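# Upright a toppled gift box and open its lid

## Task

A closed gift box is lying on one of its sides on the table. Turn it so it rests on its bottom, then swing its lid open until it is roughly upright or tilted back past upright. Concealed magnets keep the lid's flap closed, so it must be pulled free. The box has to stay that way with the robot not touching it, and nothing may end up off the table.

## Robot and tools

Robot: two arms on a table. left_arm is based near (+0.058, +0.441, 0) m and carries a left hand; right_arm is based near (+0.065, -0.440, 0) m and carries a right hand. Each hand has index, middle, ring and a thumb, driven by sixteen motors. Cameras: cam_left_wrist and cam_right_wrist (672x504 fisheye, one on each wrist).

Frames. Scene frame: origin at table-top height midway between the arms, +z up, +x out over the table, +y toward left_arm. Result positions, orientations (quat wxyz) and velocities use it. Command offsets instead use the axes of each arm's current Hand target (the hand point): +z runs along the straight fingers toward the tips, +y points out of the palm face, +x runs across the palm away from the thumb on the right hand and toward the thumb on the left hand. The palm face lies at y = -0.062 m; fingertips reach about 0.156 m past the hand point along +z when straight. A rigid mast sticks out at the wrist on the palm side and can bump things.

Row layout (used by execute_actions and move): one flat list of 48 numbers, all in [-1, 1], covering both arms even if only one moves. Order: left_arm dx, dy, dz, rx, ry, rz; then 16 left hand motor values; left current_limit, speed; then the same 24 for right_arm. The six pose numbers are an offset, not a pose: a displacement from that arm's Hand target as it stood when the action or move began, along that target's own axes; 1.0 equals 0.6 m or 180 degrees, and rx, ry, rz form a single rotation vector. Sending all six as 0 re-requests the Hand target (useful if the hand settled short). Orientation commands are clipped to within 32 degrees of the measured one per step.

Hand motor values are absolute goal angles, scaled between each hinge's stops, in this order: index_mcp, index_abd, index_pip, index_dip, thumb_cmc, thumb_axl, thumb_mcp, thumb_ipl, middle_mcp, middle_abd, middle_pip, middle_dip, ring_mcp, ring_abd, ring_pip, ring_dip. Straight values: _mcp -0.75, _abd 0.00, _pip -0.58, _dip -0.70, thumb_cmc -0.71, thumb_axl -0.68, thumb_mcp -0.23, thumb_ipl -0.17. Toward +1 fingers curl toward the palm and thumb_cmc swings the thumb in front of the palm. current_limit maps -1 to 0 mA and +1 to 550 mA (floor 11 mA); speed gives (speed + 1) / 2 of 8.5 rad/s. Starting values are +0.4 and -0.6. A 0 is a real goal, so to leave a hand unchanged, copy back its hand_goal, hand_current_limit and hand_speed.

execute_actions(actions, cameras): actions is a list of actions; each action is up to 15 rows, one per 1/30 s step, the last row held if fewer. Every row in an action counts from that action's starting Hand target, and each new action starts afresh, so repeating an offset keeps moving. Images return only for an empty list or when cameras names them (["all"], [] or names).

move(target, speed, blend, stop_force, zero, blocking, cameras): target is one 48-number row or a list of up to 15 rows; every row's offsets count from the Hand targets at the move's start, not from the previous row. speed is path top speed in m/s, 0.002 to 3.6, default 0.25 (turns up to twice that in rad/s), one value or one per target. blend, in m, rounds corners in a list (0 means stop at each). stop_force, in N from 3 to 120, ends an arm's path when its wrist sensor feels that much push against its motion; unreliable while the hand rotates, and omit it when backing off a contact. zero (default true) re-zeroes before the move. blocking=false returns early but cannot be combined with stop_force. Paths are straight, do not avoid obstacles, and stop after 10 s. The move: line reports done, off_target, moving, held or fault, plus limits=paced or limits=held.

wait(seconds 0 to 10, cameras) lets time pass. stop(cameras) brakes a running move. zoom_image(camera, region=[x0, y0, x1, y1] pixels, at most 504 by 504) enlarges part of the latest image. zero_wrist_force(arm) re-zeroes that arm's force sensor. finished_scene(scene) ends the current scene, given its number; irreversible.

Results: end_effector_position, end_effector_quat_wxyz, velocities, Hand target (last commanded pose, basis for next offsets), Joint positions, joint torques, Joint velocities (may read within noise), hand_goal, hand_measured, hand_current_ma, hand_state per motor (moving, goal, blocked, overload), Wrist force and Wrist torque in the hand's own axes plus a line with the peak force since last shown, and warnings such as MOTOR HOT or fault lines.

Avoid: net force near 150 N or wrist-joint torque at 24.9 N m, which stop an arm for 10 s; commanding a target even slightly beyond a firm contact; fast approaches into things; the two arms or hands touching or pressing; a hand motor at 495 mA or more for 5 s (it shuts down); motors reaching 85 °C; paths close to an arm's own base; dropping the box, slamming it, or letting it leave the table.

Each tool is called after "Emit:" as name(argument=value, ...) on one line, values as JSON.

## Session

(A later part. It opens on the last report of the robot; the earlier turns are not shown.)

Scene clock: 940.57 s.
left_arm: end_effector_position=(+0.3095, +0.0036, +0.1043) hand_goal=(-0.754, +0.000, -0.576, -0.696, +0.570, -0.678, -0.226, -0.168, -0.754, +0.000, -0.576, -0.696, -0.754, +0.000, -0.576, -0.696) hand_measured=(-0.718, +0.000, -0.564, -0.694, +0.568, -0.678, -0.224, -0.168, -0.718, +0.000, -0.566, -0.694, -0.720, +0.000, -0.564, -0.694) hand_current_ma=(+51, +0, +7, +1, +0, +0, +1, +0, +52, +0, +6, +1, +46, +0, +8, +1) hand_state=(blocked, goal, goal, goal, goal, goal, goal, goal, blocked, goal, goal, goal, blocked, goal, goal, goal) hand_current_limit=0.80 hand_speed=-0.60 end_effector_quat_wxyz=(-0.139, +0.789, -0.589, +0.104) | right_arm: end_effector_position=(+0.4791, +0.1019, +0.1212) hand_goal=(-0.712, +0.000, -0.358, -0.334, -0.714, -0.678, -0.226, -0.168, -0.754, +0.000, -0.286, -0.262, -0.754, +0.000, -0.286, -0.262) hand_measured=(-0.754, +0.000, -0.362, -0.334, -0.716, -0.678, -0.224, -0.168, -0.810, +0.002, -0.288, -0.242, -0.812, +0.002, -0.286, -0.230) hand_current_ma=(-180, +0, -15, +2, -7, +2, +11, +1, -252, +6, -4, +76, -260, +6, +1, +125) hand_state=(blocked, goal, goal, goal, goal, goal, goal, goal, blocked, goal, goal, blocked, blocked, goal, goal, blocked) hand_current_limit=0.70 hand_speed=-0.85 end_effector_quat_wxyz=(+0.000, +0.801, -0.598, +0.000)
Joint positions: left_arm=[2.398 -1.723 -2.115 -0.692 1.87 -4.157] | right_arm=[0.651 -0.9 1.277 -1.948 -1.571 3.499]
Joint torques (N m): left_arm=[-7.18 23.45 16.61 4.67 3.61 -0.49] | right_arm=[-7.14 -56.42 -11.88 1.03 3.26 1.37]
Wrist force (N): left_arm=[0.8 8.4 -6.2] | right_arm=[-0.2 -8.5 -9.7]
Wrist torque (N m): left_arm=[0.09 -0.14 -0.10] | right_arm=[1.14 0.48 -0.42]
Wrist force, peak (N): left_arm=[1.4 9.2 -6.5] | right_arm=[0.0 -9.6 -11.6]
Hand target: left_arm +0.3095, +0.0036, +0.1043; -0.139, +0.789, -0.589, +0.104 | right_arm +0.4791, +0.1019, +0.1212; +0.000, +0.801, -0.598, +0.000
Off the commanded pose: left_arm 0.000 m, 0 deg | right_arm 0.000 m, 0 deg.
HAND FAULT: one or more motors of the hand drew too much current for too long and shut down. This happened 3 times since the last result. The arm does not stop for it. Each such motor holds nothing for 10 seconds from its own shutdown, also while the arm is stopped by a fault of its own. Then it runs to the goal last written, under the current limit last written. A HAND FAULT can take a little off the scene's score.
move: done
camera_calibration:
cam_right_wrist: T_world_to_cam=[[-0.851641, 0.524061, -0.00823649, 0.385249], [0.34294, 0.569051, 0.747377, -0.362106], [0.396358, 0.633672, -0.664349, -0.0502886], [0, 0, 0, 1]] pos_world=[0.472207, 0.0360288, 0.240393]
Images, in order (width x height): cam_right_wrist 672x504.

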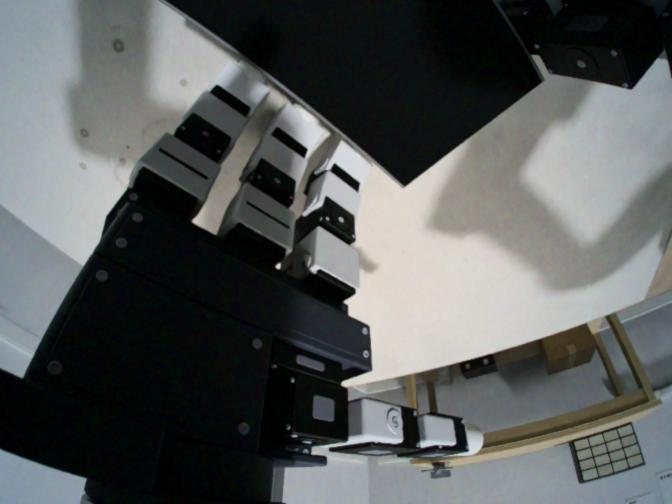

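Emit:
move(target=[[0,0,0,0,0,0,-0.754,0,-0.576,-0.696,0.571,-0.678,-0.226,-0.168,-0.754,0,-0.576,-0.696,-0.754,0,-0.576,-0.696,0.6,-0.6,0,0,0,0,0,0,-0.781,0,-0.285,-0.116,-0.714,-0.678,-0.226,-0.168,-0.754,0,-0.286,-0.262,-0.754,0,-0.286,-0.262,0.6,-0.9],[0,0,0,0,0,0,-0.754,0,-0.576,-0.696,0.571,-0.678,-0.226,-0.168,-0.754,0,-0.576,-0.696,-0.754,0,-0.576,-0.696,0.6,-0.6,0,0,0,0,0,0,-0.836,0,-0.226,0.101,-0.714,-0.678,-0.226,-0.168,-0.754,0,-0.286,-0.262,-0.754,0,-0.286,-0.262,0.6,-0.9],[0,0,0,0,0,0,-0.754,0,-0.576,-0.696,0.571,-0.678,-0.226,-0.168,-0.754,0,-0.576,-0.696,-0.754,0,-0.576,-0.696,0.6,-0.6,0,0,0,0,0,0,-0.877,0,-0.182,0.29,-0.714,-0.678,-0.226,-0.168,-0.754,0,-0.286,-0.262,-0.754,0,-0.286,-0.262,0.6,-0.9]], cameras=["all"])

Emit:
zoom_image(camera="cam_right_wrist", region=[280, 100, 420, 200])

Scene clock: 952.97 s.
left_arm: end_effector_position=(+0.3095, +0.0036, +0.1043) hand_goal=(-0.754, +0.000, -0.576, -0.696, +0.570, -0.678, -0.226, -0.168, -0.754, +0.000, -0.576, -0.696, -0.754, +0.000, -0.576, -0.696) hand_measured=(-0.718, +0.000, -0.564, -0.694, +0.568, -0.678, -0.224, -0.168, -0.718, +0.000, -0.566, -0.694, -0.720, +0.000, -0.564, -0.694) hand_current_ma=(+51, +0, +7, +1, +0, +0, +1, +0, +52, +0, +6, +1, +46, +0, +8, +1) hand_state=(blocked, goal, goal, goal, goal, goal, goal, goal, blocked, goal, goal, goal, blocked, goal, goal, goal) hand_current_limit=0.60 hand_speed=-0.60 end_effector_quat_wxyz=(-0.139, +0.789, -0.589, +0.104) | right_arm: end_effector_position=(+0.4791, +0.1019, +0.1212) hand_goal=(-0.878, +0.000, -0.182, +0.290, -0.714, -0.678, -0.226, -0.168, -0.754, +0.000, -0.286, -0.262, -0.754, +0.000, -0.286, -0.262) hand_measured=(-0.928, +0.000, -0.248, +0.240, -0.716, -0.678, -0.224, -0.168, -0.810, +0.002, -0.288, -0.242, -0.812, +0.002, -0.286, -0.230) hand_current_ma=(-216, +0, -277, -210, -7, +2, +11, +1, -252, +6, -4, +76, -260, +6, +1, +125) hand_state=(blocked, goal, blocked, blocked, goal, goal, goal, goal, blocked, goal, goal, blocked, blocked, goal, goal, blocked) hand_current_limit=0.60 hand_speed=-0.90 end_effector_quat_wxyz=(+0.000, +0.801, -0.598, +0.000)
Joint positions: left_arm=[2.398 -1.723 -2.115 -0.692 1.87 -4.157] | right_arm=[0.651 -0.9 1.277 -1.948 -1.571 3.499]
Joint torques (N m): left_arm=[-6.56 23.52 16.77 4.57 3.47 -0.39] | right_arm=[-7.19 -56.89 -12.98 2 3.55 1.15]
Wrist force (N): left_arm=[0.5 8.1 -5.2] | right_arm=[0.1 -9.5 -7.0]
Wrist torque (N m): left_arm=[0.01 -0.14 -0.12] | right_arm=[1.11 0.55 -0.41]
Wrist force, peak (N): left_arm=[0.8 8.7 -6.1] | right_arm=[0.0 -8.7 -10.1]
Hand target: left_arm +0.3095, +0.0036, +0.1043; -0.139, +0.789, -0.589, +0.104 | right_arm +0.4791, +0.1019, +0.1212; +0.000, +0.801, -0.598, +0.000
Off the commanded pose: left_arm 0.000 m, 0 deg | right_arm 0.000 m, 0 deg.
move: done
camera_calibration:
cam_left_wrist: T_world_to_cam=[[0.32743, 0.926769, 0.184091, -0.158434], [0.419439, -0.317147, 0.850581, -0.260316], [0.846676, -0.20129, -0.492566, -0.0835418], [0, 0, 0, 1]] pos_world=[0.231795, 0.0474572, 0.209436]
cam_right_wrist: T_world_to_cam=[[-0.851641, 0.524061, -0.00823649, 0.385249], [0.34294, 0.569051, 0.747377, -0.362106], [0.396358, 0.633672, -0.664349, -0.0502886], [0, 0, 0, 1]] pos_world=[0.472207, 0.0360288, 0.240393]

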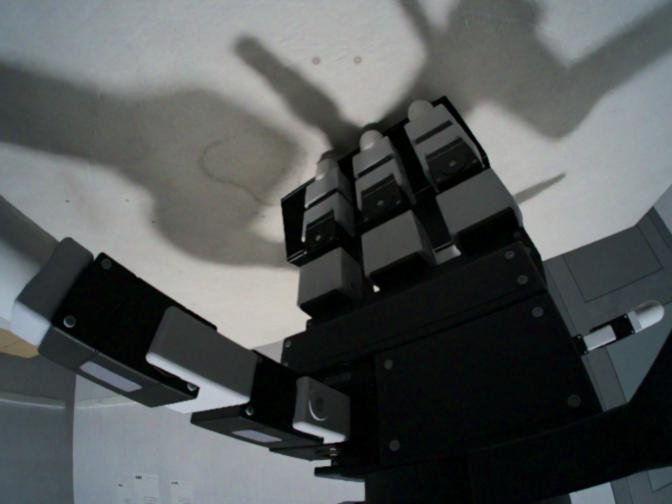

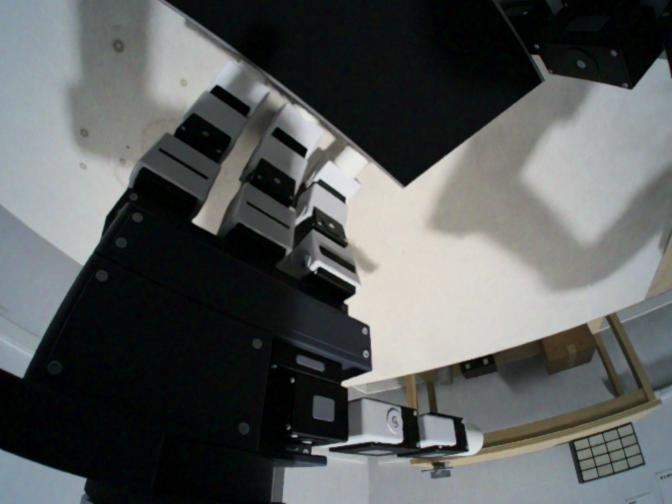

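Scaled by 3.600 from the camera's 672x504 image, which has a finer 960x720 frame.

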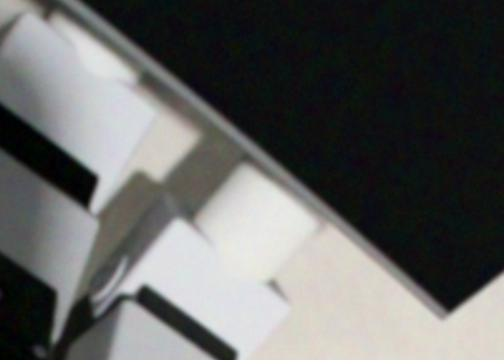

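Emit:
move(target=[[0,0,0,0,0,0,-0.754,0,-0.576,-0.696,0.571,-0.678,-0.226,-0.168,-0.754,0,-0.576,-0.696,-0.754,0,-0.576,-0.696,0.6,-0.6,0,0,0,0,0,0,-0.98,0,-0.286,-0.33,-0.714,-0.678,-0.226,-0.168,-0.72,0,-0.286,-0.262,-0.72,0,-0.286,-0.262,0.6,-0.85],[0,0,0,0,0,0,-0.754,0,-0.576,-0.696,0.571,-0.678,-0.226,-0.168,-0.754,0,-0.576,-0.696,-0.754,0,-0.576,-0.696,0.6,-0.6,0,0,0,0,0,0,-0.9,0,-0.38,-0.36,-0.714,-0.678,-0.226,-0.168,-0.72,0,-0.286,-0.262,-0.72,0,-0.286,-0.262,0.6,-0.85],[0,0,0,0,0,0,-0.754,0,-0.576,-0.696,0.571,-0.678,-0.226,-0.168,-0.754,0,-0.576,-0.696,-0.754,0,-0.576,-0.696,0.6,-0.6,0,0,0,0,0,0,-0.712,0,-0.38,-0.36,-0.714,-0.678,-0.226,-0.168,-0.72,0,-0.286,-0.262,-0.72,0,-0.286,-0.262,0.6,-0.85],[0,0,0,0,0,0,-0.754,0,-0.576,-0.696,0.571,-0.678,-0.226,-0.168,-0.754,0,-0.576,-0.696,-0.754,0,-0.576,-0.696,0.6,-0.6,0,0,0,0,0,0,-0.712,0,-0.3,0.0,-0.714,-0.678,-0.226,-0.168,-0.72,0,-0.286,-0.262,-0.72,0,-0.286,-0.262,0.6,-0.9]], cameras=["cam_right_wrist"])

Emit:
zoom_image(camera="cam_right_wrist", region=[280, 80, 440, 200])

Scene clock: 1034.27 s.
left_arm: end_effector_position=(+0.3095, +0.0036, +0.1043) hand_goal=(-0.754, +0.000, -0.576, -0.696, +0.570, -0.678, -0.226, -0.168, -0.754, +0.000, -0.576, -0.696, -0.754, +0.000, -0.576, -0.696) hand_measured=(-0.718, +0.000, -0.564, -0.694, +0.568, -0.678, -0.224, -0.168, -0.718, +0.000, -0.566, -0.694, -0.720, +0.000, -0.564, -0.694) hand_current_ma=(+51, +0, +7, +1, +0, +0, +1, +0, +52, +0, +6, +1, +46, +0, +8, +1) hand_state=(blocked, goal, goal, goal, goal, goal, goal, goal, blocked, goal, goal, goal, blocked, goal, goal, goal) hand_current_limit=0.60 hand_speed=-0.60 end_effector_quat_wxyz=(-0.139, +0.789, -0.589, +0.104) | right_arm: end_effector_position=(+0.4791, +0.1019, +0.1212) hand_goal=(-0.712, +0.000, -0.300, +0.000, -0.714, -0.678, -0.226, -0.168, -0.720, +0.000, -0.286, -0.262, -0.720, +0.000, -0.286, -0.262) hand_measured=(-0.798, +0.000, -0.366, -0.080, -0.716, -0.678, -0.224, -0.168, -0.806, +0.002, -0.290, -0.242, -0.810, +0.002, -0.288, -0.230) hand_current_ma=(-404, +0, -275, -350, -7, +2, +11, +1, -403, +6, -15, +76, -417, +6, -5, +125) hand_state=(blocked, goal, blocked, blocked, goal, goal, goal, goal, blocked, goal, goal, blocked, blocked, goal, goal, blocked) hand_current_limit=0.60 hand_speed=-0.90 end_effector_quat_wxyz=(+0.000, +0.801, -0.598, +0.000)
Joint positions: left_arm=[2.398 -1.723 -2.115 -0.692 1.87 -4.157] | right_arm=[0.651 -0.9 1.277 -1.948 -1.571 3.499]
Joint torques (N m): left_arm=[-6.1 23.52 17.3 4.62 3.54 -0.25] | right_arm=[-7.32 -57.29 -13.64 0.13 3.44 1.02]
Wrist force (N): left_arm=[0.5 8.7 -5.8] | right_arm=[0.0 -12.5 -7.3]
Wrist torque (N m): left_arm=[0.07 -0.14 -0.13] | right_arm=[1.40 0.67 -0.48]
Wrist force, peak (N): left_arm=[0.7 8.7 -6.2] | right_arm=[-0.1 -10.4 -11.5]
Hand target: left_arm +0.3095, +0.0036, +0.1043; -0.139, +0.789, -0.589, +0.104 | right_arm +0.4791, +0.1019, +0.1212; +0.000, +0.801, -0.598, +0.000
Off the commanded pose: left_arm 0.000 m, 0 deg | right_arm 0.000 m, 0 deg.
move: done
camera_calibration:
cam_right_wrist: T_world_to_cam=[[-0.851641, 0.524061, -0.00823649, 0.385249], [0.34294, 0.569051, 0.747377, -0.362106], [0.396358, 0.633672, -0.664349, -0.0502886], [0, 0, 0, 1]] pos_world=[0.472207, 0.0360288, 0.240393]
Images, in order (width x height): cam_right_wrist 672x504.

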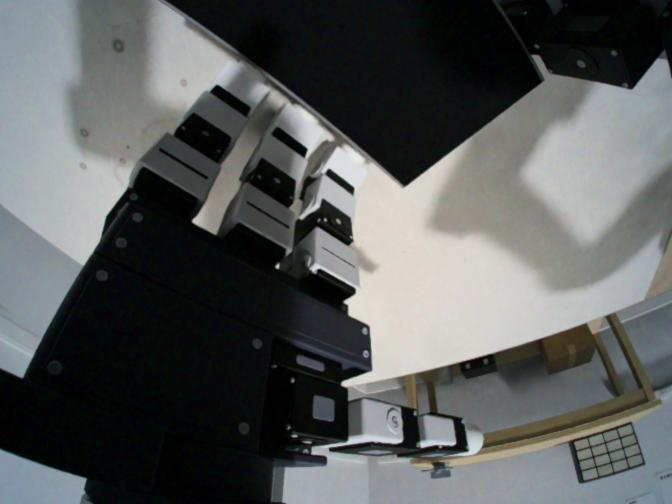

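Scaled by 3.150 from the camera's 672x504 image, which has a finer 960x720 frame.

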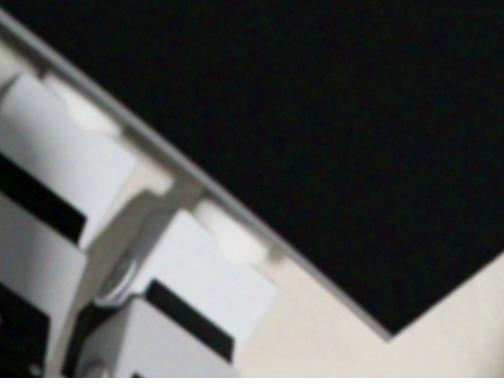

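Emit:
move(target=[[0,0,0,0,0,0,-0.754,0,-0.576,-0.696,0.571,-0.678,-0.226,-0.168,-0.754,0,-0.576,-0.696,-0.754,0,-0.576,-0.696,0.6,-0.6,0,0,0,0,0,0,-0.65,0,-0.25,0.15,-0.714,-0.678,-0.226,-0.168,-0.72,0,-0.286,-0.262,-0.72,0,-0.286,-0.262,0.6,-0.9],[0,0,0,0,0,0,-0.754,0,-0.576,-0.696,0.571,-0.678,-0.226,-0.168,-0.754,0,-0.576,-0.696,-0.754,0,-0.576,-0.696,0.6,-0.6,0,0,0,0,0,0,-0.65,0,-0.2,0.35,-0.714,-0.678,-0.226,-0.168,-0.72,0,-0.286,-0.262,-0.72,0,-0.286,-0.262,0.6,-0.9]], cameras=["cam_right_wrist"])

Emit:
zoom_image(camera="cam_right_wrist", region=[280, 80, 440, 200])

Scene clock: 1044.67 s.
left_arm: end_effector_position=(+0.3095, +0.0036, +0.1043) hand_goal=(-0.754, +0.000, -0.576, -0.696, +0.570, -0.678, -0.226, -0.168, -0.754, +0.000, -0.576, -0.696, -0.754, +0.000, -0.576, -0.696) hand_measured=(-0.718, +0.000, -0.564, -0.694, +0.568, -0.678, -0.224, -0.168, -0.718, +0.000, -0.566, -0.694, -0.720, +0.000, -0.564, -0.694) hand_current_ma=(+51, +0, +7, +1, +0, +0, +1, +0, +52, +0, +6, +1, +46, +0, +8, +1) hand_state=(blocked, goal, goal, goal, goal, goal, goal, goal, blocked, goal, goal, goal, blocked, goal, goal, goal) hand_current_limit=0.60 hand_speed=-0.60 end_effector_quat_wxyz=(-0.139, +0.789, -0.589, +0.104) | right_arm: end_effector_position=(+0.4791, +0.1019, +0.1212) hand_goal=(-0.650, +0.000, -0.200, +0.350, -0.714, -0.678, -0.226, -0.168, -0.720, +0.000, -0.286, -0.262, -0.720, +0.000, -0.286, -0.262) hand_measured=(-0.814, +0.000, -0.366, +0.002, -0.716, -0.678, -0.224, -0.168, -0.806, +0.002, -0.290, -0.242, -0.810, +0.002, -0.288, -0.230) hand_current_ma=(-440, +0, -440, -440, -7, +2, +11, +1, -403, +6, -15, +76, -416, +6, -5, +125) hand_state=(blocked, goal, blocked, blocked, goal, goal, goal, goal, blocked, goal, goal, blocked, blocked, goal, goal, blocked) hand_current_limit=0.60 hand_speed=-0.90 end_effector_quat_wxyz=(+0.000, +0.801, -0.598, +0.000)
Joint positions: left_arm=[2.398 -1.723 -2.115 -0.692 1.87 -4.157] | right_arm=[0.651 -0.9 1.277 -1.948 -1.571 3.499]
Joint torques (N m): left_arm=[-6.88 23.76 17.52 4.53 3.5 -0.06] | right_arm=[-7.55 -56.32 -14.09 -1.04 3.42 1.02]
Wrist force (N): left_arm=[0.5 8.8 -6.0] | right_arm=[0.0 -12.3 -5.7]
Wrist torque (N m): left_arm=[0.10 -0.14 -0.14] | right_arm=[1.32 0.72 -0.48]
Wrist force, peak (N): left_arm=[0.5 8.7 -6.2] | right_arm=[0.1 -12.7 -7.3]
Hand target: left_arm +0.3095, +0.0036, +0.1043; -0.139, +0.789, -0.589, +0.104 | right_arm +0.4791, +0.1019, +0.1212; +0.000, +0.801, -0.598, +0.000
Off the commanded pose: left_arm 0.000 m, 0 deg | right_arm 0.000 m, 0 deg.
move: done
camera_calibration:
cam_right_wrist: T_world_to_cam=[[-0.851641, 0.524061, -0.00823649, 0.385249], [0.34294, 0.569051, 0.747377, -0.362106], [0.396358, 0.633672, -0.664349, -0.0502886], [0, 0, 0, 1]] pos_world=[0.472207, 0.0360288, 0.240393]
Images, in order (width x height): cam_right_wrist 672x504.

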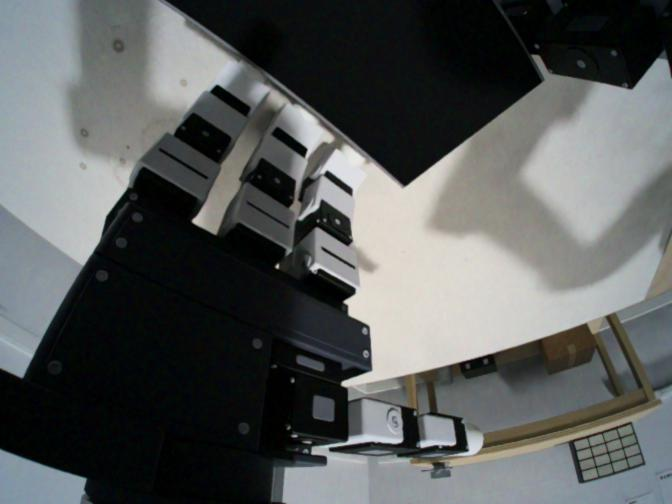

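Scaled by 3.150 from the camera's 672x504 image, which has a finer 960x720 frame.

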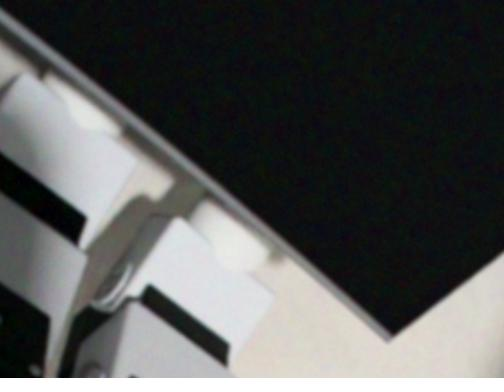

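Emit:
move(target=[[0,0,0,0,0,0,-0.754,0,-0.576,-0.696,0.571,-0.678,-0.226,-0.168,-0.754,0,-0.576,-0.696,-0.754,0,-0.576,-0.696,0.6,-0.6,0,0,0,0,0,0,-0.65,0,-0.2,0.35,-0.714,-0.678,-0.226,-0.168,-0.507,0,-0.577,-0.58,-0.507,0,-0.577,-0.58,0.7,-0.8],[0,0,0,0,0,0,-0.754,0,-0.576,-0.696,0.571,-0.678,-0.226,-0.168,-0.754,0,-0.576,-0.696,-0.754,0,-0.576,-0.696,0.6,-0.6,0,0,-0.02,0,0,0,-0.65,0,-0.2,0.35,-0.714,-0.678,-0.226,-0.168,-0.507,0,-0.577,-0.58,-0.507,0,-0.577,-0.58,0.7,-0.8]], speed=0.02, cameras=["all"])

Emit:
zoom_image(camera="cam_right_wrist", region=[200, 0, 440, 200])

Scene clock: 1070.97 s.
left_arm: end_effector_position=(+0.3095, +0.0036, +0.1043) hand_goal=(-0.754, +0.000, -0.576, -0.696, +0.570, -0.678, -0.226, -0.168, -0.754, +0.000, -0.576, -0.696, -0.754, +0.000, -0.576, -0.696) hand_measured=(-0.718, -0.002, -0.564, -0.694, +0.568, -0.678, -0.224, -0.168, -0.718, +0.000, -0.566, -0.694, -0.720, +0.000, -0.564, -0.694) hand_current_ma=(+52, +0, +7, +1, +0, +0, +1, +0, +52, +0, +6, +1, +46, +0, +9, +1) hand_state=(blocked, goal, goal, goal, goal, goal, goal, goal, blocked, goal, goal, goal, blocked, goal, goal, goal) hand_current_limit=0.60 hand_speed=-0.60 end_effector_quat_wxyz=(-0.139, +0.789, -0.589, +0.104) | right_arm: end_effector_position=(+0.4791, +0.1019, +0.1330) hand_goal=(-0.650, +0.000, -0.200, +0.350, -0.714, -0.678, -0.226, -0.168, -0.508, +0.000, -0.578, -0.580, -0.508, +0.000, -0.578, -0.580) hand_measured=(-0.834, +0.002, -0.366, +0.104, -0.716, -0.678, -0.224, -0.168, -0.566, -0.006, -0.596, -0.584, -0.562, -0.002, -0.598, -0.592) hand_current_ma=(-467, +4, -467, -468, -7, +2, +11, +1, -254, -17, -69, -14, -242, -3, -79, -39) hand_state=(blocked, goal, blocked, blocked, goal, goal, goal, goal, blocked, goal, goal, goal, blocked, goal, blocked, goal) hand_current_limit=0.70 hand_speed=-0.80 end_effector_quat_wxyz=(+0.000, +0.801, -0.598, +0.000)
Joint positions: left_arm=[2.398 -1.723 -2.115 -0.692 1.87 -4.157] | right_arm=[0.651 -0.91 1.263 -1.923 -1.571 3.499]
Joint torques (N m): left_arm=[-5.96 23.7 17.89 4.59 3.45 0.06] | right_arm=[-7.86 -68.22 -27.54 2.22 2.83 1.04]
Wrist force (N): left_arm=[0.8 7.8 -5.0] | right_arm=[-0.6 -7.6 2.2]
Wrist torque (N m): left_arm=[0.02 -0.15 -0.14] | right_arm=[0.76 0.19 -0.23]
Wrist force, peak (N): left_arm=[0.7 9.1 -6.9] | right_arm=[0.1 -12.8 -6.7]
Hand target: left_arm +0.3095, +0.0036, +0.1043; -0.139, +0.789, -0.589, +0.104 | right_arm +0.4791, +0.1019, +0.1332; +0.000, +0.801, -0.598, +0.000
Off the commanded pose: left_arm 0.000 m, 0 deg | right_arm 0.000 m, 0 deg.
move: done
camera_calibration:
cam_left_wrist: T_world_to_cam=[[0.32743, 0.926769, 0.184091, -0.158434], [0.419439, -0.317147, 0.850581, -0.260316], [0.846676, -0.20129, -0.492566, -0.0835418], [0, 0, 0, 1]] pos_world=[0.231795, 0.0474572, 0.209436]
cam_right_wrist: T_world_to_cam=[[-0.851641, 0.524061, -0.00823649, 0.385347], [0.34294, 0.569051, 0.747377, -0.370925], [0.396358, 0.633672, -0.664349, -0.0424493], [0, 0, 0, 1]] pos_world=[0.472207, 0.0360288, 0.252193]

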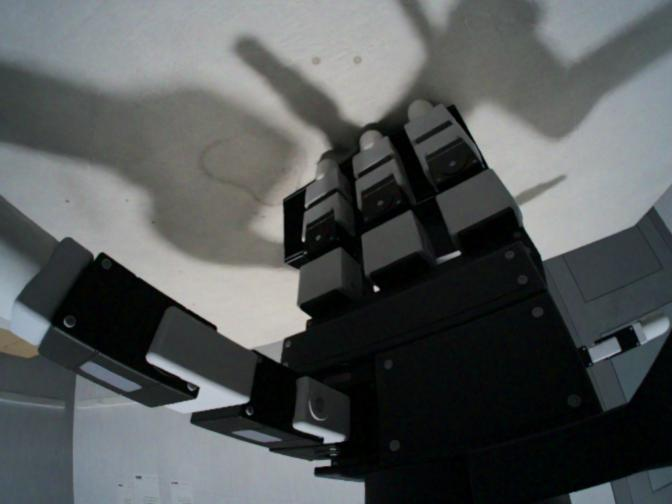

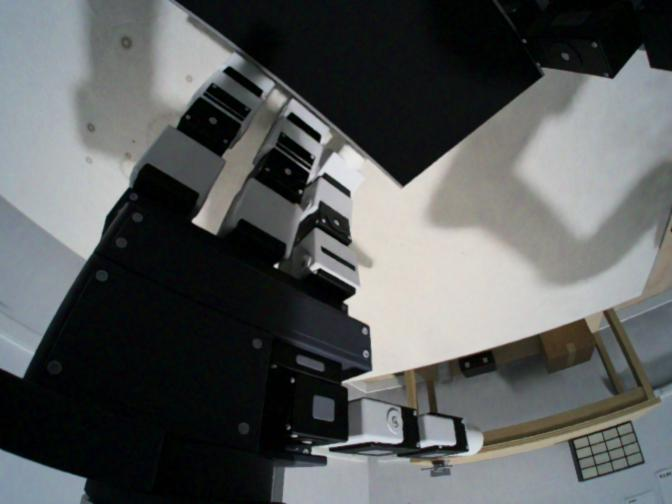

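Scaled by 2.100 from the camera's 672x504 image, which has a finer 960x720 frame.

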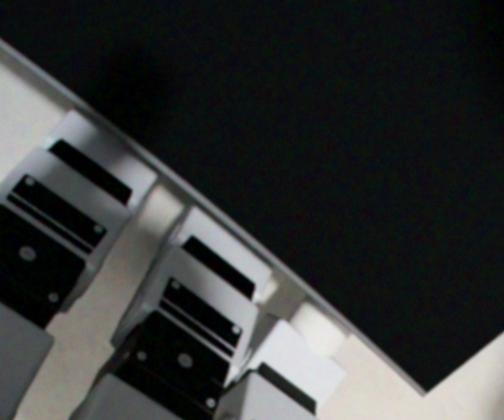

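Emit:
zoom_image(camera="cam_left_wrist", region=[260, 140, 380, 280])

Emit:
zoom_image(camera="cam_left_wrist", region=[420, 80, 520, 280])

Scaled by 3.600 from the camera's 672x504 image, which has a finer 960x720 frame.

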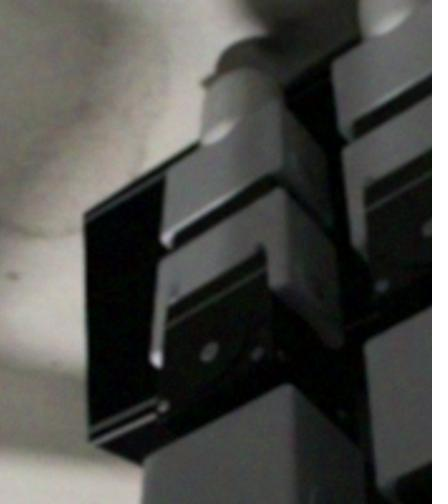

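Scaled by 2.520 from the camera's 672x504 image, which has a finer 960x720 frame.

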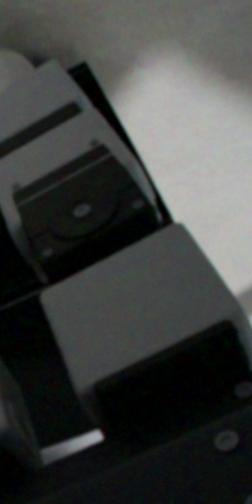

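Emit:
move(target=[[0,0,0,0,0,0,-0.754,0,-0.576,-0.696,0.571,-0.678,-0.226,-0.168,-0.754,0,-0.576,-0.696,-0.754,0,-0.576,-0.696,0.6,-0.6,0,0,-0.03,0,0,0,-0.65,0,-0.2,0.35,-0.714,-0.678,-0.226,-0.168,-0.507,0,-0.577,-0.58,-0.507,0,-0.577,-0.58,0.7,-0.8]], speed=0.02, cameras=["all"])

Emit:
zoom_image(camera="cam_right_wrist", region=[200, 0, 560, 200])

Emit:
zoom_image(camera="cam_left_wrist", region=[260, 80, 520, 290])

Scene clock: 1110.23 s.
left_arm: end_effector_position=(+0.3095, +0.0036, +0.1043) hand_goal=(-0.754, +0.000, -0.576, -0.696, +0.570, -0.678, -0.226, -0.168, -0.754, +0.000, -0.576, -0.696, -0.754, +0.000, -0.576, -0.696) hand_measured=(-0.710, -0.002, -0.560, -0.694, +0.568, -0.678, -0.224, -0.168, -0.710, +0.000, -0.562, -0.694, -0.714, +0.000, -0.558, -0.694) hand_current_ma=(+67, +0, +13, +1, +0, +0, +1, +0, +68, +0, +11, +1, +61, +0, +14, +1) hand_state=(blocked, goal, goal, goal, goal, goal, goal, goal, blocked, goal, goal, goal, blocked, goal, goal, goal) hand_current_limit=0.60 hand_speed=-0.60 end_effector_quat_wxyz=(-0.139, +0.789, -0.589, +0.104) | right_arm: end_effector_position=(+0.4791, +0.1019, +0.1512) hand_goal=(-0.650, +0.000, -0.200, +0.350, -0.714, -0.678, -0.226, -0.168, -0.508, +0.000, -0.578, -0.580, -0.508, +0.000, -0.578, -0.580) hand_measured=(-0.836, +0.002, -0.366, +0.162, -0.716, -0.678, -0.224, -0.168, -0.566, -0.008, -0.610, -0.592, -0.562, -0.002, -0.612, -0.598) hand_current_ma=(-467, +6, -467, -467, -7, +2, +11, +1, -255, -25, -122, -39, -242, -6, -135, -69) hand_state=(blocked, goal, blocked, blocked, goal, goal, goal, goal, blocked, goal, blocked, goal, blocked, goal, blocked, goal) hand_current_limit=0.70 hand_speed=-0.80 end_effector_quat_wxyz=(+0.000, +0.801, -0.598, +0.000)
Joint positions: left_arm=[2.398 -1.723 -2.115 -0.692 1.87 -4.157] | right_arm=[0.651 -0.925 1.239 -1.884 -1.571 3.499]
Joint torques (N m): left_arm=[-6.82 23.51 17.5 4.49 3.44 0.27] | right_arm=[-7.88 -68.03 -25.36 2.76 -0.38 1.06]
Wrist force (N): left_arm=[1.2 10.1 -4.6] | right_arm=[-0.4 -9.8 1.2]
Wrist torque (N m): left_arm=[-0.12 -0.10 -0.10] | right_arm=[0.91 0.18 -0.33]
Wrist force, peak (N): left_arm=[0.7 10.0 -5.6] | right_arm=[-0.4 -9.8 1.9]
Hand target: left_arm +0.3095, +0.0036, +0.1043; -0.139, +0.789, -0.589, +0.104 | right_arm +0.4791, +0.1019, +0.1512; +0.000, +0.801, -0.598, +0.000
Off the commanded pose: left_arm 0.000 m, 0 deg | right_arm 0.000 m, 0 deg.
move: done
camera_calibration:
cam_left_wrist: T_world_to_cam=[[0.32743, 0.926769, 0.184091, -0.158434], [0.419439, -0.317147, 0.850581, -0.260316], [0.846676, -0.20129, -0.492566, -0.0835418], [0, 0, 0, 1]] pos_world=[0.231795, 0.0474572, 0.209436]
cam_right_wrist: T_world_to_cam=[[-0.851641, 0.524061, -0.00823649, 0.385497], [0.34294, 0.569051, 0.747377, -0.384527], [0.396358, 0.633672, -0.664349, -0.0303581], [0, 0, 0, 1]] pos_world=[0.472207, 0.0360288, 0.270393]

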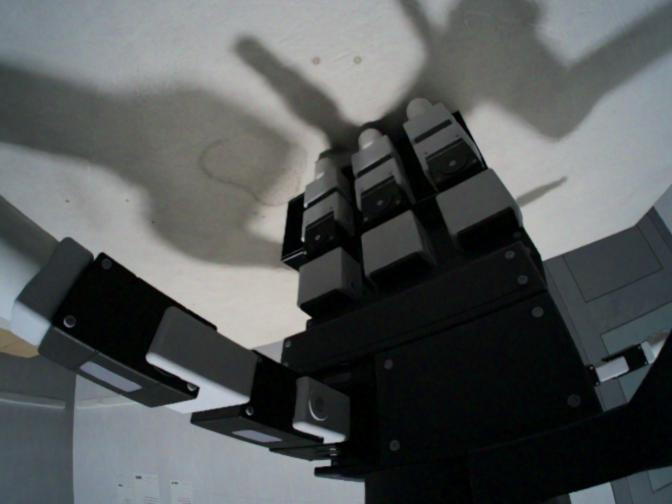

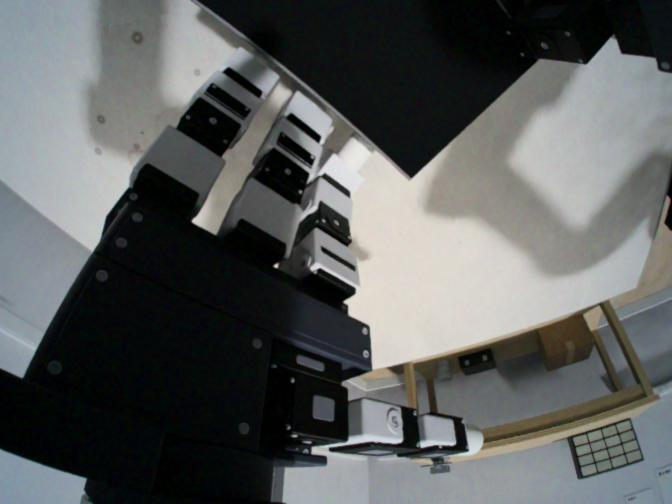

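Scaled by 1.400 from the camera's 672x504 image, which has a finer 960x720 frame.

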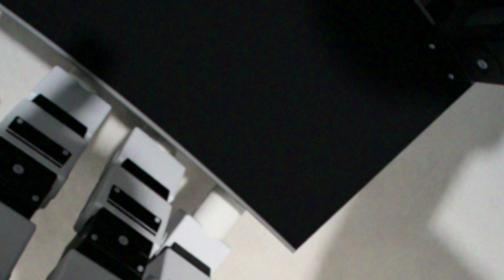

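Scaled by 1.938 from the camera's 672x504 image, which has a finer 960x720 frame.

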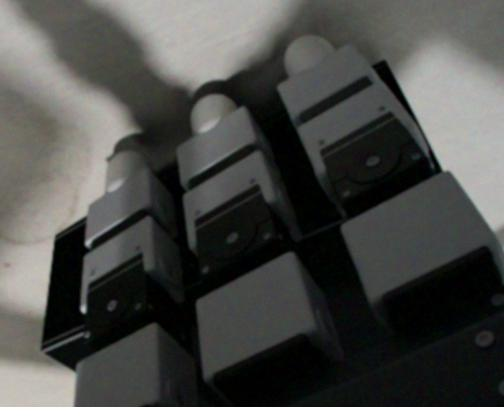

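Emit:
move(target=[[0,0,0,0,0,0,-0.754,0,-0.576,-0.696,0.571,-0.678,-0.226,-0.168,-0.754,0,-0.576,-0.696,-0.754,0,-0.576,-0.696,0.6,-0.6,0,0,0.045,0,0,0,-0.65,0,-0.2,0.35,-0.714,-0.678,-0.226,-0.168,-0.6,0,-0.45,-0.45,-0.6,0,-0.45,-0.45,0.5,-0.8],[0,0,0,0,0,0,-0.754,0,-0.576,-0.696,0.571,-0.678,-0.226,-0.168,-0.754,0,-0.576,-0.696,-0.754,0,-0.576,-0.696,0.6,-0.6,0,-0.055,0.045,0,0,0,-0.65,0,-0.2,0.35,-0.714,-0.678,-0.226,-0.168,-0.6,0,-0.45,-0.45,-0.6,0,-0.45,-0.45,0.5,-0.8],[0,0.1,-0.034,0,0,0,-0.754,0,-0.576,-0.696,0.571,-0.678,-0.226,-0.168,-0.754,0,-0.576,-0.696,-0.754,0,-0.576,-0.696,0.6,-0.6,0,-0.14,-0.06,0,0,0,-0.754,0,-0.286,-0.262,0.571,-0.678,-0.226,-0.168,-0.754,0,-0.286,-0.262,-0.754,0,-0.286,-0.262,0.5,-0.6]], speed=[0.04,0.05,0.15], cameras=["all"])

Emit:
zoom_image(camera="cam_right_wrist", region=[300, 0, 672, 200])

Scene clock: 1235.50 s.
left_arm: end_effector_position=(+0.2488, -0.0145, +0.1029) hand_goal=(-0.754, +0.000, -0.576, -0.696, +0.570, -0.678, -0.226, -0.168, -0.754, +0.000, -0.576, -0.696, -0.754, +0.000, -0.576, -0.696) hand_measured=(-0.744, +0.000, -0.572, -0.694, +0.568, -0.678, -0.224, -0.168, -0.742, +0.000, -0.572, -0.694, -0.744, +0.000, -0.572, -0.694) hand_current_ma=(+6, +0, +1, +1, +0, +0, +1, +0, +8, +0, +2, +1, +6, +0, +2, +1) hand_state=(goal, goal, goal, goal, goal, goal, goal, goal, goal, goal, goal, goal, goal, goal, goal, goal) hand_current_limit=0.60 hand_speed=-0.60 end_effector_quat_wxyz=(-0.139, +0.789, -0.589, +0.104) | right_arm: end_effector_position=(+0.5596, +0.1258, +0.1872) hand_goal=(-0.754, +0.000, -0.286, -0.262, +0.570, -0.678, -0.226, -0.168, -0.754, +0.000, -0.286, -0.262, -0.754, +0.000, -0.286, -0.262) hand_measured=(-0.752, +0.000, -0.284, -0.260, +0.568, -0.678, -0.224, -0.168, -0.752, -0.004, -0.290, -0.266, -0.752, -0.002, -0.290, -0.266) hand_current_ma=(+8, +0, +5, +7, -8, +2, +11, +1, +8, -8, -12, -10, +8, -6, -13, -10) hand_state=(goal, goal, goal, goal, goal, goal, goal, goal, goal, goal, goal, goal, goal, goal, goal, goal) hand_current_limit=0.50 hand_speed=-0.60 end_effector_quat_wxyz=(+0.000, +0.801, -0.598, +0.000)
Joint positions: left_arm=[2.274 -1.692 -2.144 -0.734 1.89 -4.286] | right_arm=[0.615 -0.744 0.83 -1.656 -1.571 3.462]
Joint torques (N m): left_arm=[-14.47 27.45 13.81 0.37 2.25 -1.66] | right_arm=[-11.27 -45.88 -29.71 0.12 -2.14 -0.71]
Wrist force (N): left_arm=[1.1 -0.1 0.0] | right_arm=[-0.3 0.4 -0.8]
Wrist torque (N m): left_arm=[0.01 -0.09 0.15] | right_arm=[0.19 0.02 0.00]
Wrist force, peak (N): left_arm=[1.0 10.3 -4.6] | right_arm=[-0.9 -10.0 0.7]
Hand target: left_arm +0.2488, -0.0145, +0.1029; -0.139, +0.789, -0.589, +0.104 | right_arm +0.5596, +0.1258, +0.1872; +0.000, +0.801, -0.598, +0.000
Off the commanded pose: left_arm 0.000 m, 0 deg | right_arm 0.000 m, 0 deg.
move: done
camera_calibration:
cam_left_wrist: T_world_to_cam=[[0.32743, 0.926769, 0.184091, -0.121605], [0.419439, -0.317147, 0.850581, -0.239417], [0.846676, -0.20129, -0.492566, -0.0363275], [0, 0, 0, 1]] pos_world=[0.170995, 0.0294572, 0.208136]
cam_right_wrist: T_world_to_cam=[[-0.851641, 0.524061, -0.00823649, 0.441825], [0.34294, 0.569051, 0.747377, -0.452639], [0.396358, 0.633672, -0.664349, -0.0534932], [0, 0, 0, 1]] pos_world=[0.552707, 0.0599288, 0.306393]

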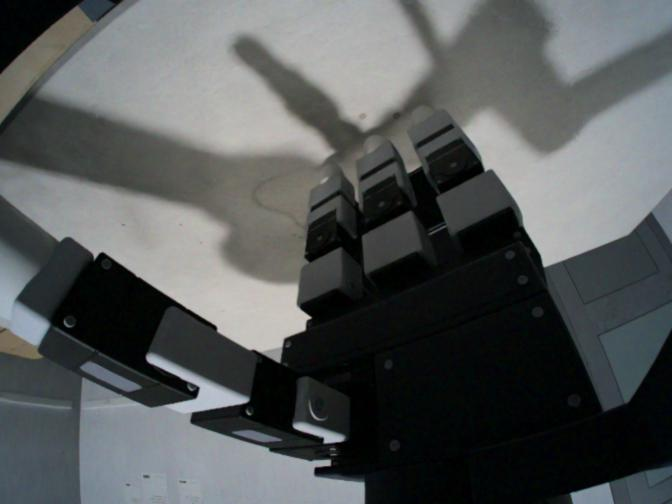

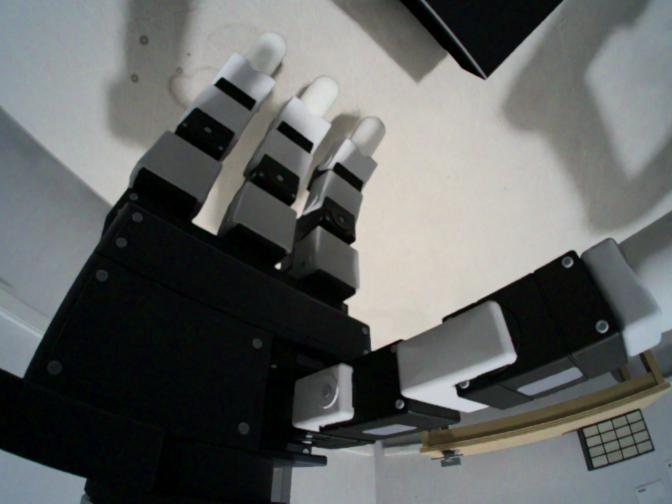

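Scaled by 1.355 from the camera's 672x504 image, which has a finer 960x720 frame.

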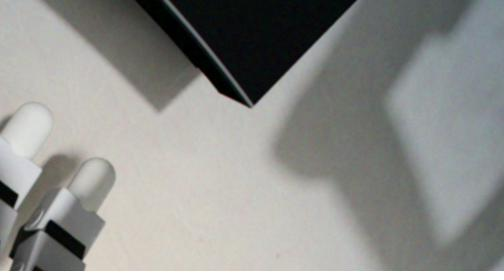

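Emit:
zoom_image(camera="cam_right_wrist", region=[390, 0, 510, 90])

Scaled by 4.200 from the camera's 672x504 image, which has a finer 960x720 frame.

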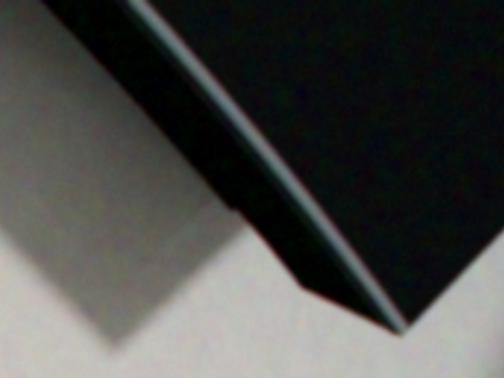

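Emit:
move(target=[[0,-0.093,0.034,0,0,0,-0.754,0,-0.576,-0.696,0.571,-0.678,-0.226,-0.168,-0.754,0,-0.576,-0.696,-0.754,0,-0.576,-0.696,0.6,-0.6,0,0,0.092,0,0,0,-0.754,0,-0.286,-0.262,0.571,-0.678,-0.226,-0.168,-0.754,0,-0.286,-0.262,-0.754,0,-0.286,-0.262,0.5,-0.6],[0,-0.093,0.034,0,0,0,-0.754,0,-0.576,-0.696,0.571,-0.678,-0.226,-0.168,-0.754,0,-0.576,-0.696,-0.754,0,-0.576,-0.696,0.6,-0.6,0,0.125,0.092,0,0,0,-0.754,0,-0.286,-0.262,0.571,-0.678,-0.226,-0.168,-0.754,0,-0.286,-0.262,-0.754,0,-0.286,-0.262,0.5,-0.6],[0,-0.093,0.034,0,0,0,-0.754,0,-0.576,-0.696,0.571,-0.678,-0.226,-0.168,-0.754,0,-0.576,-0.696,-0.754,0,-0.576,-0.696,0.6,-0.6,0,0.125,0.0187,0,0,0,-0.754,0,-0.286,-0.262,0.571,-0.678,-0.226,-0.168,-0.754,0,-0.286,-0.262,-0.754,0,-0.286,-0.262,0.5,-0.6]], speed=[0.1,0.05,0.04], cameras=["all"])

Emit:
zoom_image(camera="cam_right_wrist", region=[200, 0, 560, 200])

Emit:
zoom_image(camera="cam_left_wrist", region=[260, 80, 520, 290])

Scene clock: 1323.13 s.
left_arm: end_effector_position=(+0.3057, +0.0024, +0.1028) hand_goal=(-0.754, +0.000, -0.576, -0.696, +0.570, -0.678, -0.226, -0.168, -0.754, +0.000, -0.576, -0.696, -0.754, +0.000, -0.576, -0.696) hand_measured=(-0.744, +0.000, -0.572, -0.694, +0.568, -0.678, -0.224, -0.168, -0.742, +0.000, -0.572, -0.694, -0.744, +0.000, -0.572, -0.694) hand_current_ma=(+5, +0, +1, +1, +0, +0, +1, +0, +8, +0, +2, +1, +6, +0, +2, +1) hand_state=(goal, goal, goal, goal, goal, goal, goal, goal, goal, goal, goal, goal, goal, goal, goal, goal) hand_current_limit=0.60 hand_speed=-0.60 end_effector_quat_wxyz=(-0.139, +0.789, -0.589, +0.104) | right_arm: end_effector_position=(+0.4877, +0.1045, +0.1758) hand_goal=(-0.754, +0.000, -0.286, -0.262, +0.570, -0.678, -0.226, -0.168, -0.754, +0.000, -0.286, -0.262, -0.754, +0.000, -0.286, -0.262) hand_measured=(-0.754, +0.000, -0.288, -0.262, +0.568, -0.678, -0.224, -0.168, -0.754, -0.004, -0.290, -0.266, -0.758, -0.002, -0.290, -0.262) hand_current_ma=(-2, +0, -3, +1, -8, +2, +11, +1, -3, -8, -11, -10, -13, -6, -12, -3) hand_state=(goal, goal, goal, goal, goal, goal, goal, goal, goal, goal, goal, goal, goal, goal, goal, goal) hand_current_limit=0.50 hand_speed=-0.60 end_effector_quat_wxyz=(+0.000, +0.801, -0.598, +0.000)
Joint positions: left_arm=[2.39 -1.723 -2.119 -0.69 1.871 -4.165] | right_arm=[0.647 -0.923 1.17 -1.818 -1.571 3.494]
Joint torques (N m): left_arm=[14.62 17.06 27.06 4.52 -0.97 1.94] | right_arm=[11.15 -68.15 -28.91 0.15 1.27 1.09]
Wrist force (N): left_arm=[0.6 0.0 0.0] | right_arm=[-0.1 0.2 -0.6]
Wrist torque (N m): left_arm=[-0.03 -0.02 0.03] | right_arm=[0.15 0.00 -0.12]
Wrist force, peak (N): left_arm=[1.5 0.1 0.1] | right_arm=[-0.4 -0.7 -2.0]
Hand target: left_arm +0.3057, +0.0024, +0.1028; -0.139, +0.789, -0.589, +0.104 | right_arm +0.4877, +0.1045, +0.1760; +0.000, +0.801, -0.598, +0.000
Off the commanded pose: left_arm 0.000 m, 0 deg | right_arm 0.000 m, 0 deg.
move: done
camera_calibration:
cam_left_wrist: T_world_to_cam=[[0.32743, 0.926769, 0.184091, -0.155912], [0.419439, -0.317147, 0.850581, -0.25788], [0.846676, -0.20129, -0.492566, -0.0812355], [0, 0, 0, 1]] pos_world=[0.227995, 0.0463572, 0.208036]
cam_right_wrist: T_world_to_cam=[[-0.851641, 0.524061, -0.00823649, 0.391661], [0.34294, 0.569051, 0.747377, -0.407341], [0.396358, 0.633672, -0.664349, -0.0190714], [0, 0, 0, 1]] pos_world=[0.480807, 0.0386288, 0.294993]

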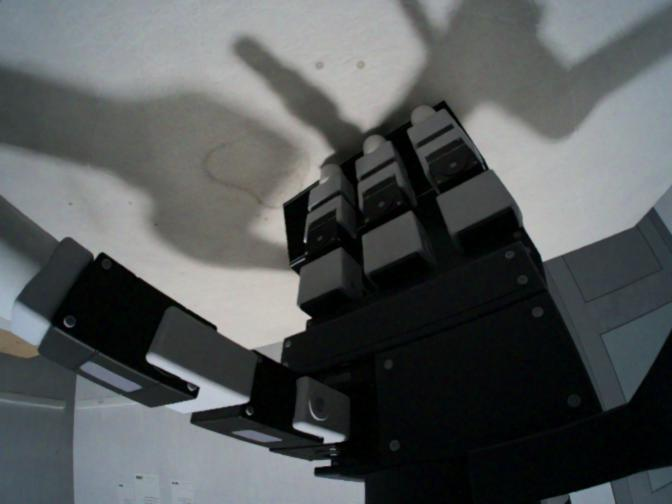

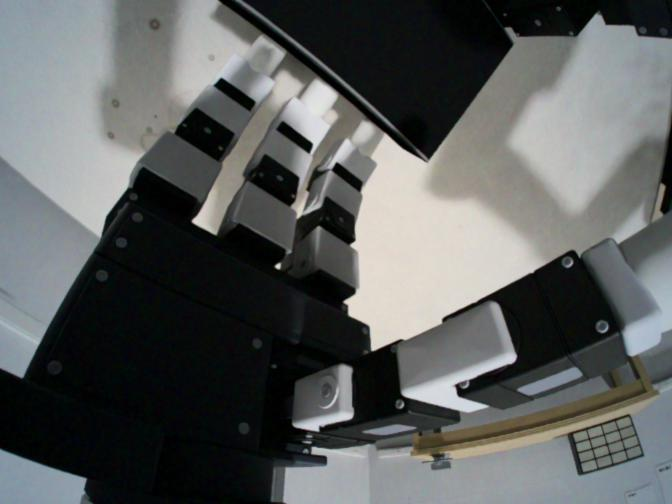

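Scaled by 1.400 from the camera's 672x504 image, which has a finer 960x720 frame.

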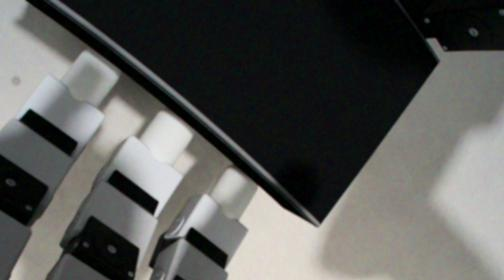

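Scaled by 1.938 from the camera's 672x504 image, which has a finer 960x720 frame.

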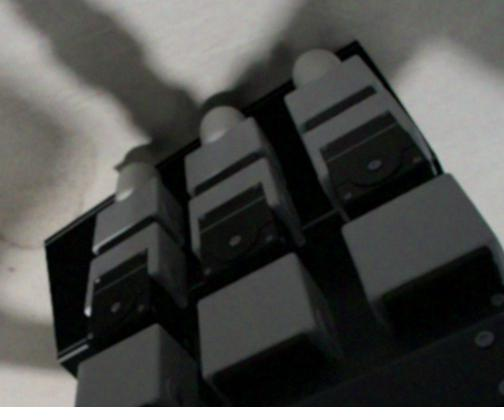

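Emit:
move(target=[[0,0,0,0,0,0,-0.754,0,-0.576,-0.696,0.571,-0.678,-0.226,-0.168,-0.754,0,-0.576,-0.696,-0.754,0,-0.576,-0.696,0.6,-0.6,0,0.005,-0.05,0,0,0,-0.754,0,-0.286,-0.262,0.571,-0.678,-0.226,-0.168,-0.754,0,-0.286,-0.262,-0.754,0,-0.286,-0.262,0.5,-0.6],[0,0,0,0,0,0,-0.754,0,-0.576,-0.696,0.571,-0.678,-0.226,-0.168,-0.754,0,-0.576,-0.696,-0.754,0,-0.576,-0.696,0.6,-0.6,0,0.027,-0.095,0,0,0,-0.754,0,-0.286,-0.262,0.571,-0.678,-0.226,-0.168,-0.754,0,-0.286,-0.262,-0.754,0,-0.286,-0.262,0.5,-0.6],[0,0,0,0,0,0,-0.754,0,-0.576,-0.696,0.571,-0.678,-0.226,-0.168,-0.754,0,-0.576,-0.696,-0.754,0,-0.576,-0.696,0.6,-0.6,0,0.058,-0.132,0,0,0,-0.754,0,-0.286,-0.262,0.571,-0.678,-0.226,-0.168,-0.754,0,-0.286,-0.262,-0.754,0,-0.286,-0.262,0.5,-0.6]], speed=0.05, blend=[0.008,0.008,0], cameras=["all"])

Emit:
zoom_image(camera="cam_right_wrist", region=[200, 0, 560, 200])

Scene clock: 1362.43 s.
left_arm: end_effector_position=(+0.3057, +0.0024, +0.1028) hand_goal=(-0.754, +0.000, -0.576, -0.696, +0.570, -0.678, -0.226, -0.168, -0.754, +0.000, -0.576, -0.696, -0.754, +0.000, -0.576, -0.696) hand_measured=(-0.744, +0.000, -0.572, -0.694, +0.568, -0.678, -0.224, -0.168, -0.742, +0.000, -0.572, -0.694, -0.744, +0.000, -0.572, -0.694) hand_current_ma=(+5, +0, +1, +1, +0, +0, +1, +0, +8, +0, +2, +1, +6, +0, +2, +1) hand_state=(goal, goal, goal, goal, goal, goal, goal, goal, goal, goal, goal, goal, goal, goal, goal, goal) hand_current_limit=0.60 hand_speed=-0.60 end_effector_quat_wxyz=(-0.139, +0.789, -0.589, +0.104) | right_arm: end_effector_position=(+0.4546, +0.0947, +0.2550) hand_goal=(-0.754, +0.000, -0.286, -0.262, +0.570, -0.678, -0.226, -0.168, -0.754, +0.000, -0.286, -0.262, -0.754, +0.000, -0.286, -0.262) hand_measured=(-0.754, +0.000, -0.288, -0.262, +0.568, -0.678, -0.224, -0.168, -0.754, -0.004, -0.290, -0.266, -0.758, -0.002, -0.290, -0.262) hand_current_ma=(-2, +0, -3, +1, -8, +2, +11, +1, -3, -8, -11, -10, -13, -6, -12, -3) hand_state=(goal, goal, goal, goal, goal, goal, goal, goal, goal, goal, goal, goal, goal, goal, goal, goal) hand_current_limit=0.50 hand_speed=-0.60 end_effector_quat_wxyz=(+0.000, +0.801, -0.598, +0.000)
Joint positions: left_arm=[2.39 -1.723 -2.119 -0.69 1.871 -4.165] | right_arm=[0.664 -1.035 1.146 -1.681 -1.571 3.511]
Joint torques (N m): left_arm=[14.01 17.53 27.13 4.46 0.33 1.99] | right_arm=[11.54 -62.89 -16.78 0.06 1.53 1.78]
Wrist force (N): left_arm=[0.6 -0.1 0.0] | right_arm=[-0.2 0.0 -0.8]
Wrist torque (N m): left_arm=[-0.05 -0.01 0.03] | right_arm=[0.20 -0.01 -0.10]
Wrist force, peak (N): left_arm=[1.0 0.3 0.0] | right_arm=[-0.4 0.1 -1.2]
Hand target: left_arm +0.3057, +0.0024, +0.1028; -0.139, +0.789, -0.589, +0.104 | right_arm +0.4544, +0.0946, +0.2552; +0.000, +0.801, -0.598, +0.000
Off the commanded pose: left_arm 0.000 m, 0 deg | right_arm 0.000 m, 0 deg.
move: done
camera_calibration:
cam_left_wrist: T_world_to_cam=[[0.32743, 0.926769, 0.184091, -0.155912], [0.419439, -0.317147, 0.850581, -0.25788], [0.846676, -0.20129, -0.492566, -0.0812355], [0, 0, 0, 1]] pos_world=[0.227995, 0.0463572, 0.208036]
cam_right_wrist: T_world_to_cam=[[-0.851641, 0.524061, -0.00823649, 0.369312], [0.34294, 0.569051, 0.747377, -0.449548], [0.396358, 0.633672, -0.664349, 0.0529379], [0, 0, 0, 1]] pos_world=[0.447707, 0.0287288, 0.374193]

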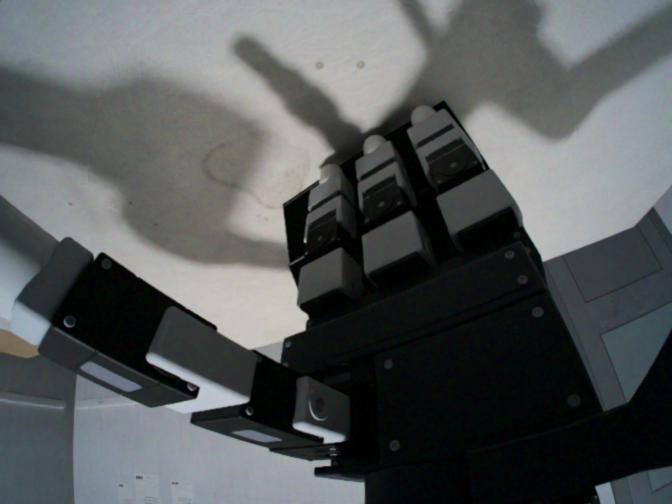

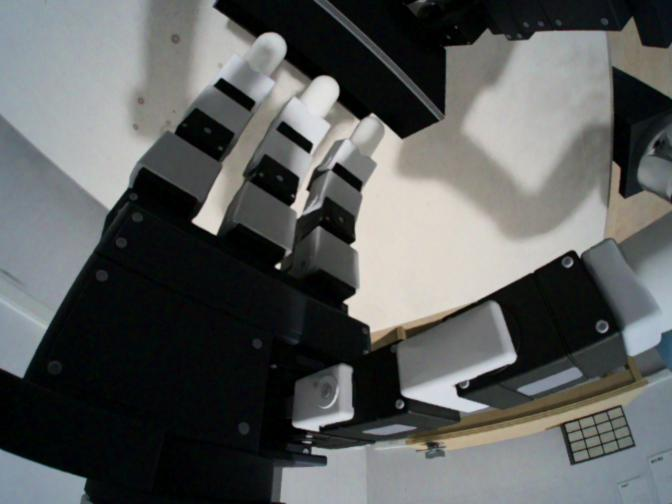

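Scaled by 1.400 from the camera's 672x504 image, which has a finer 960x720 frame.

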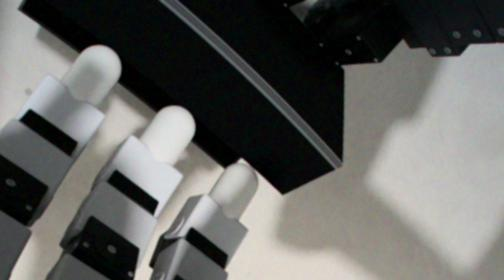

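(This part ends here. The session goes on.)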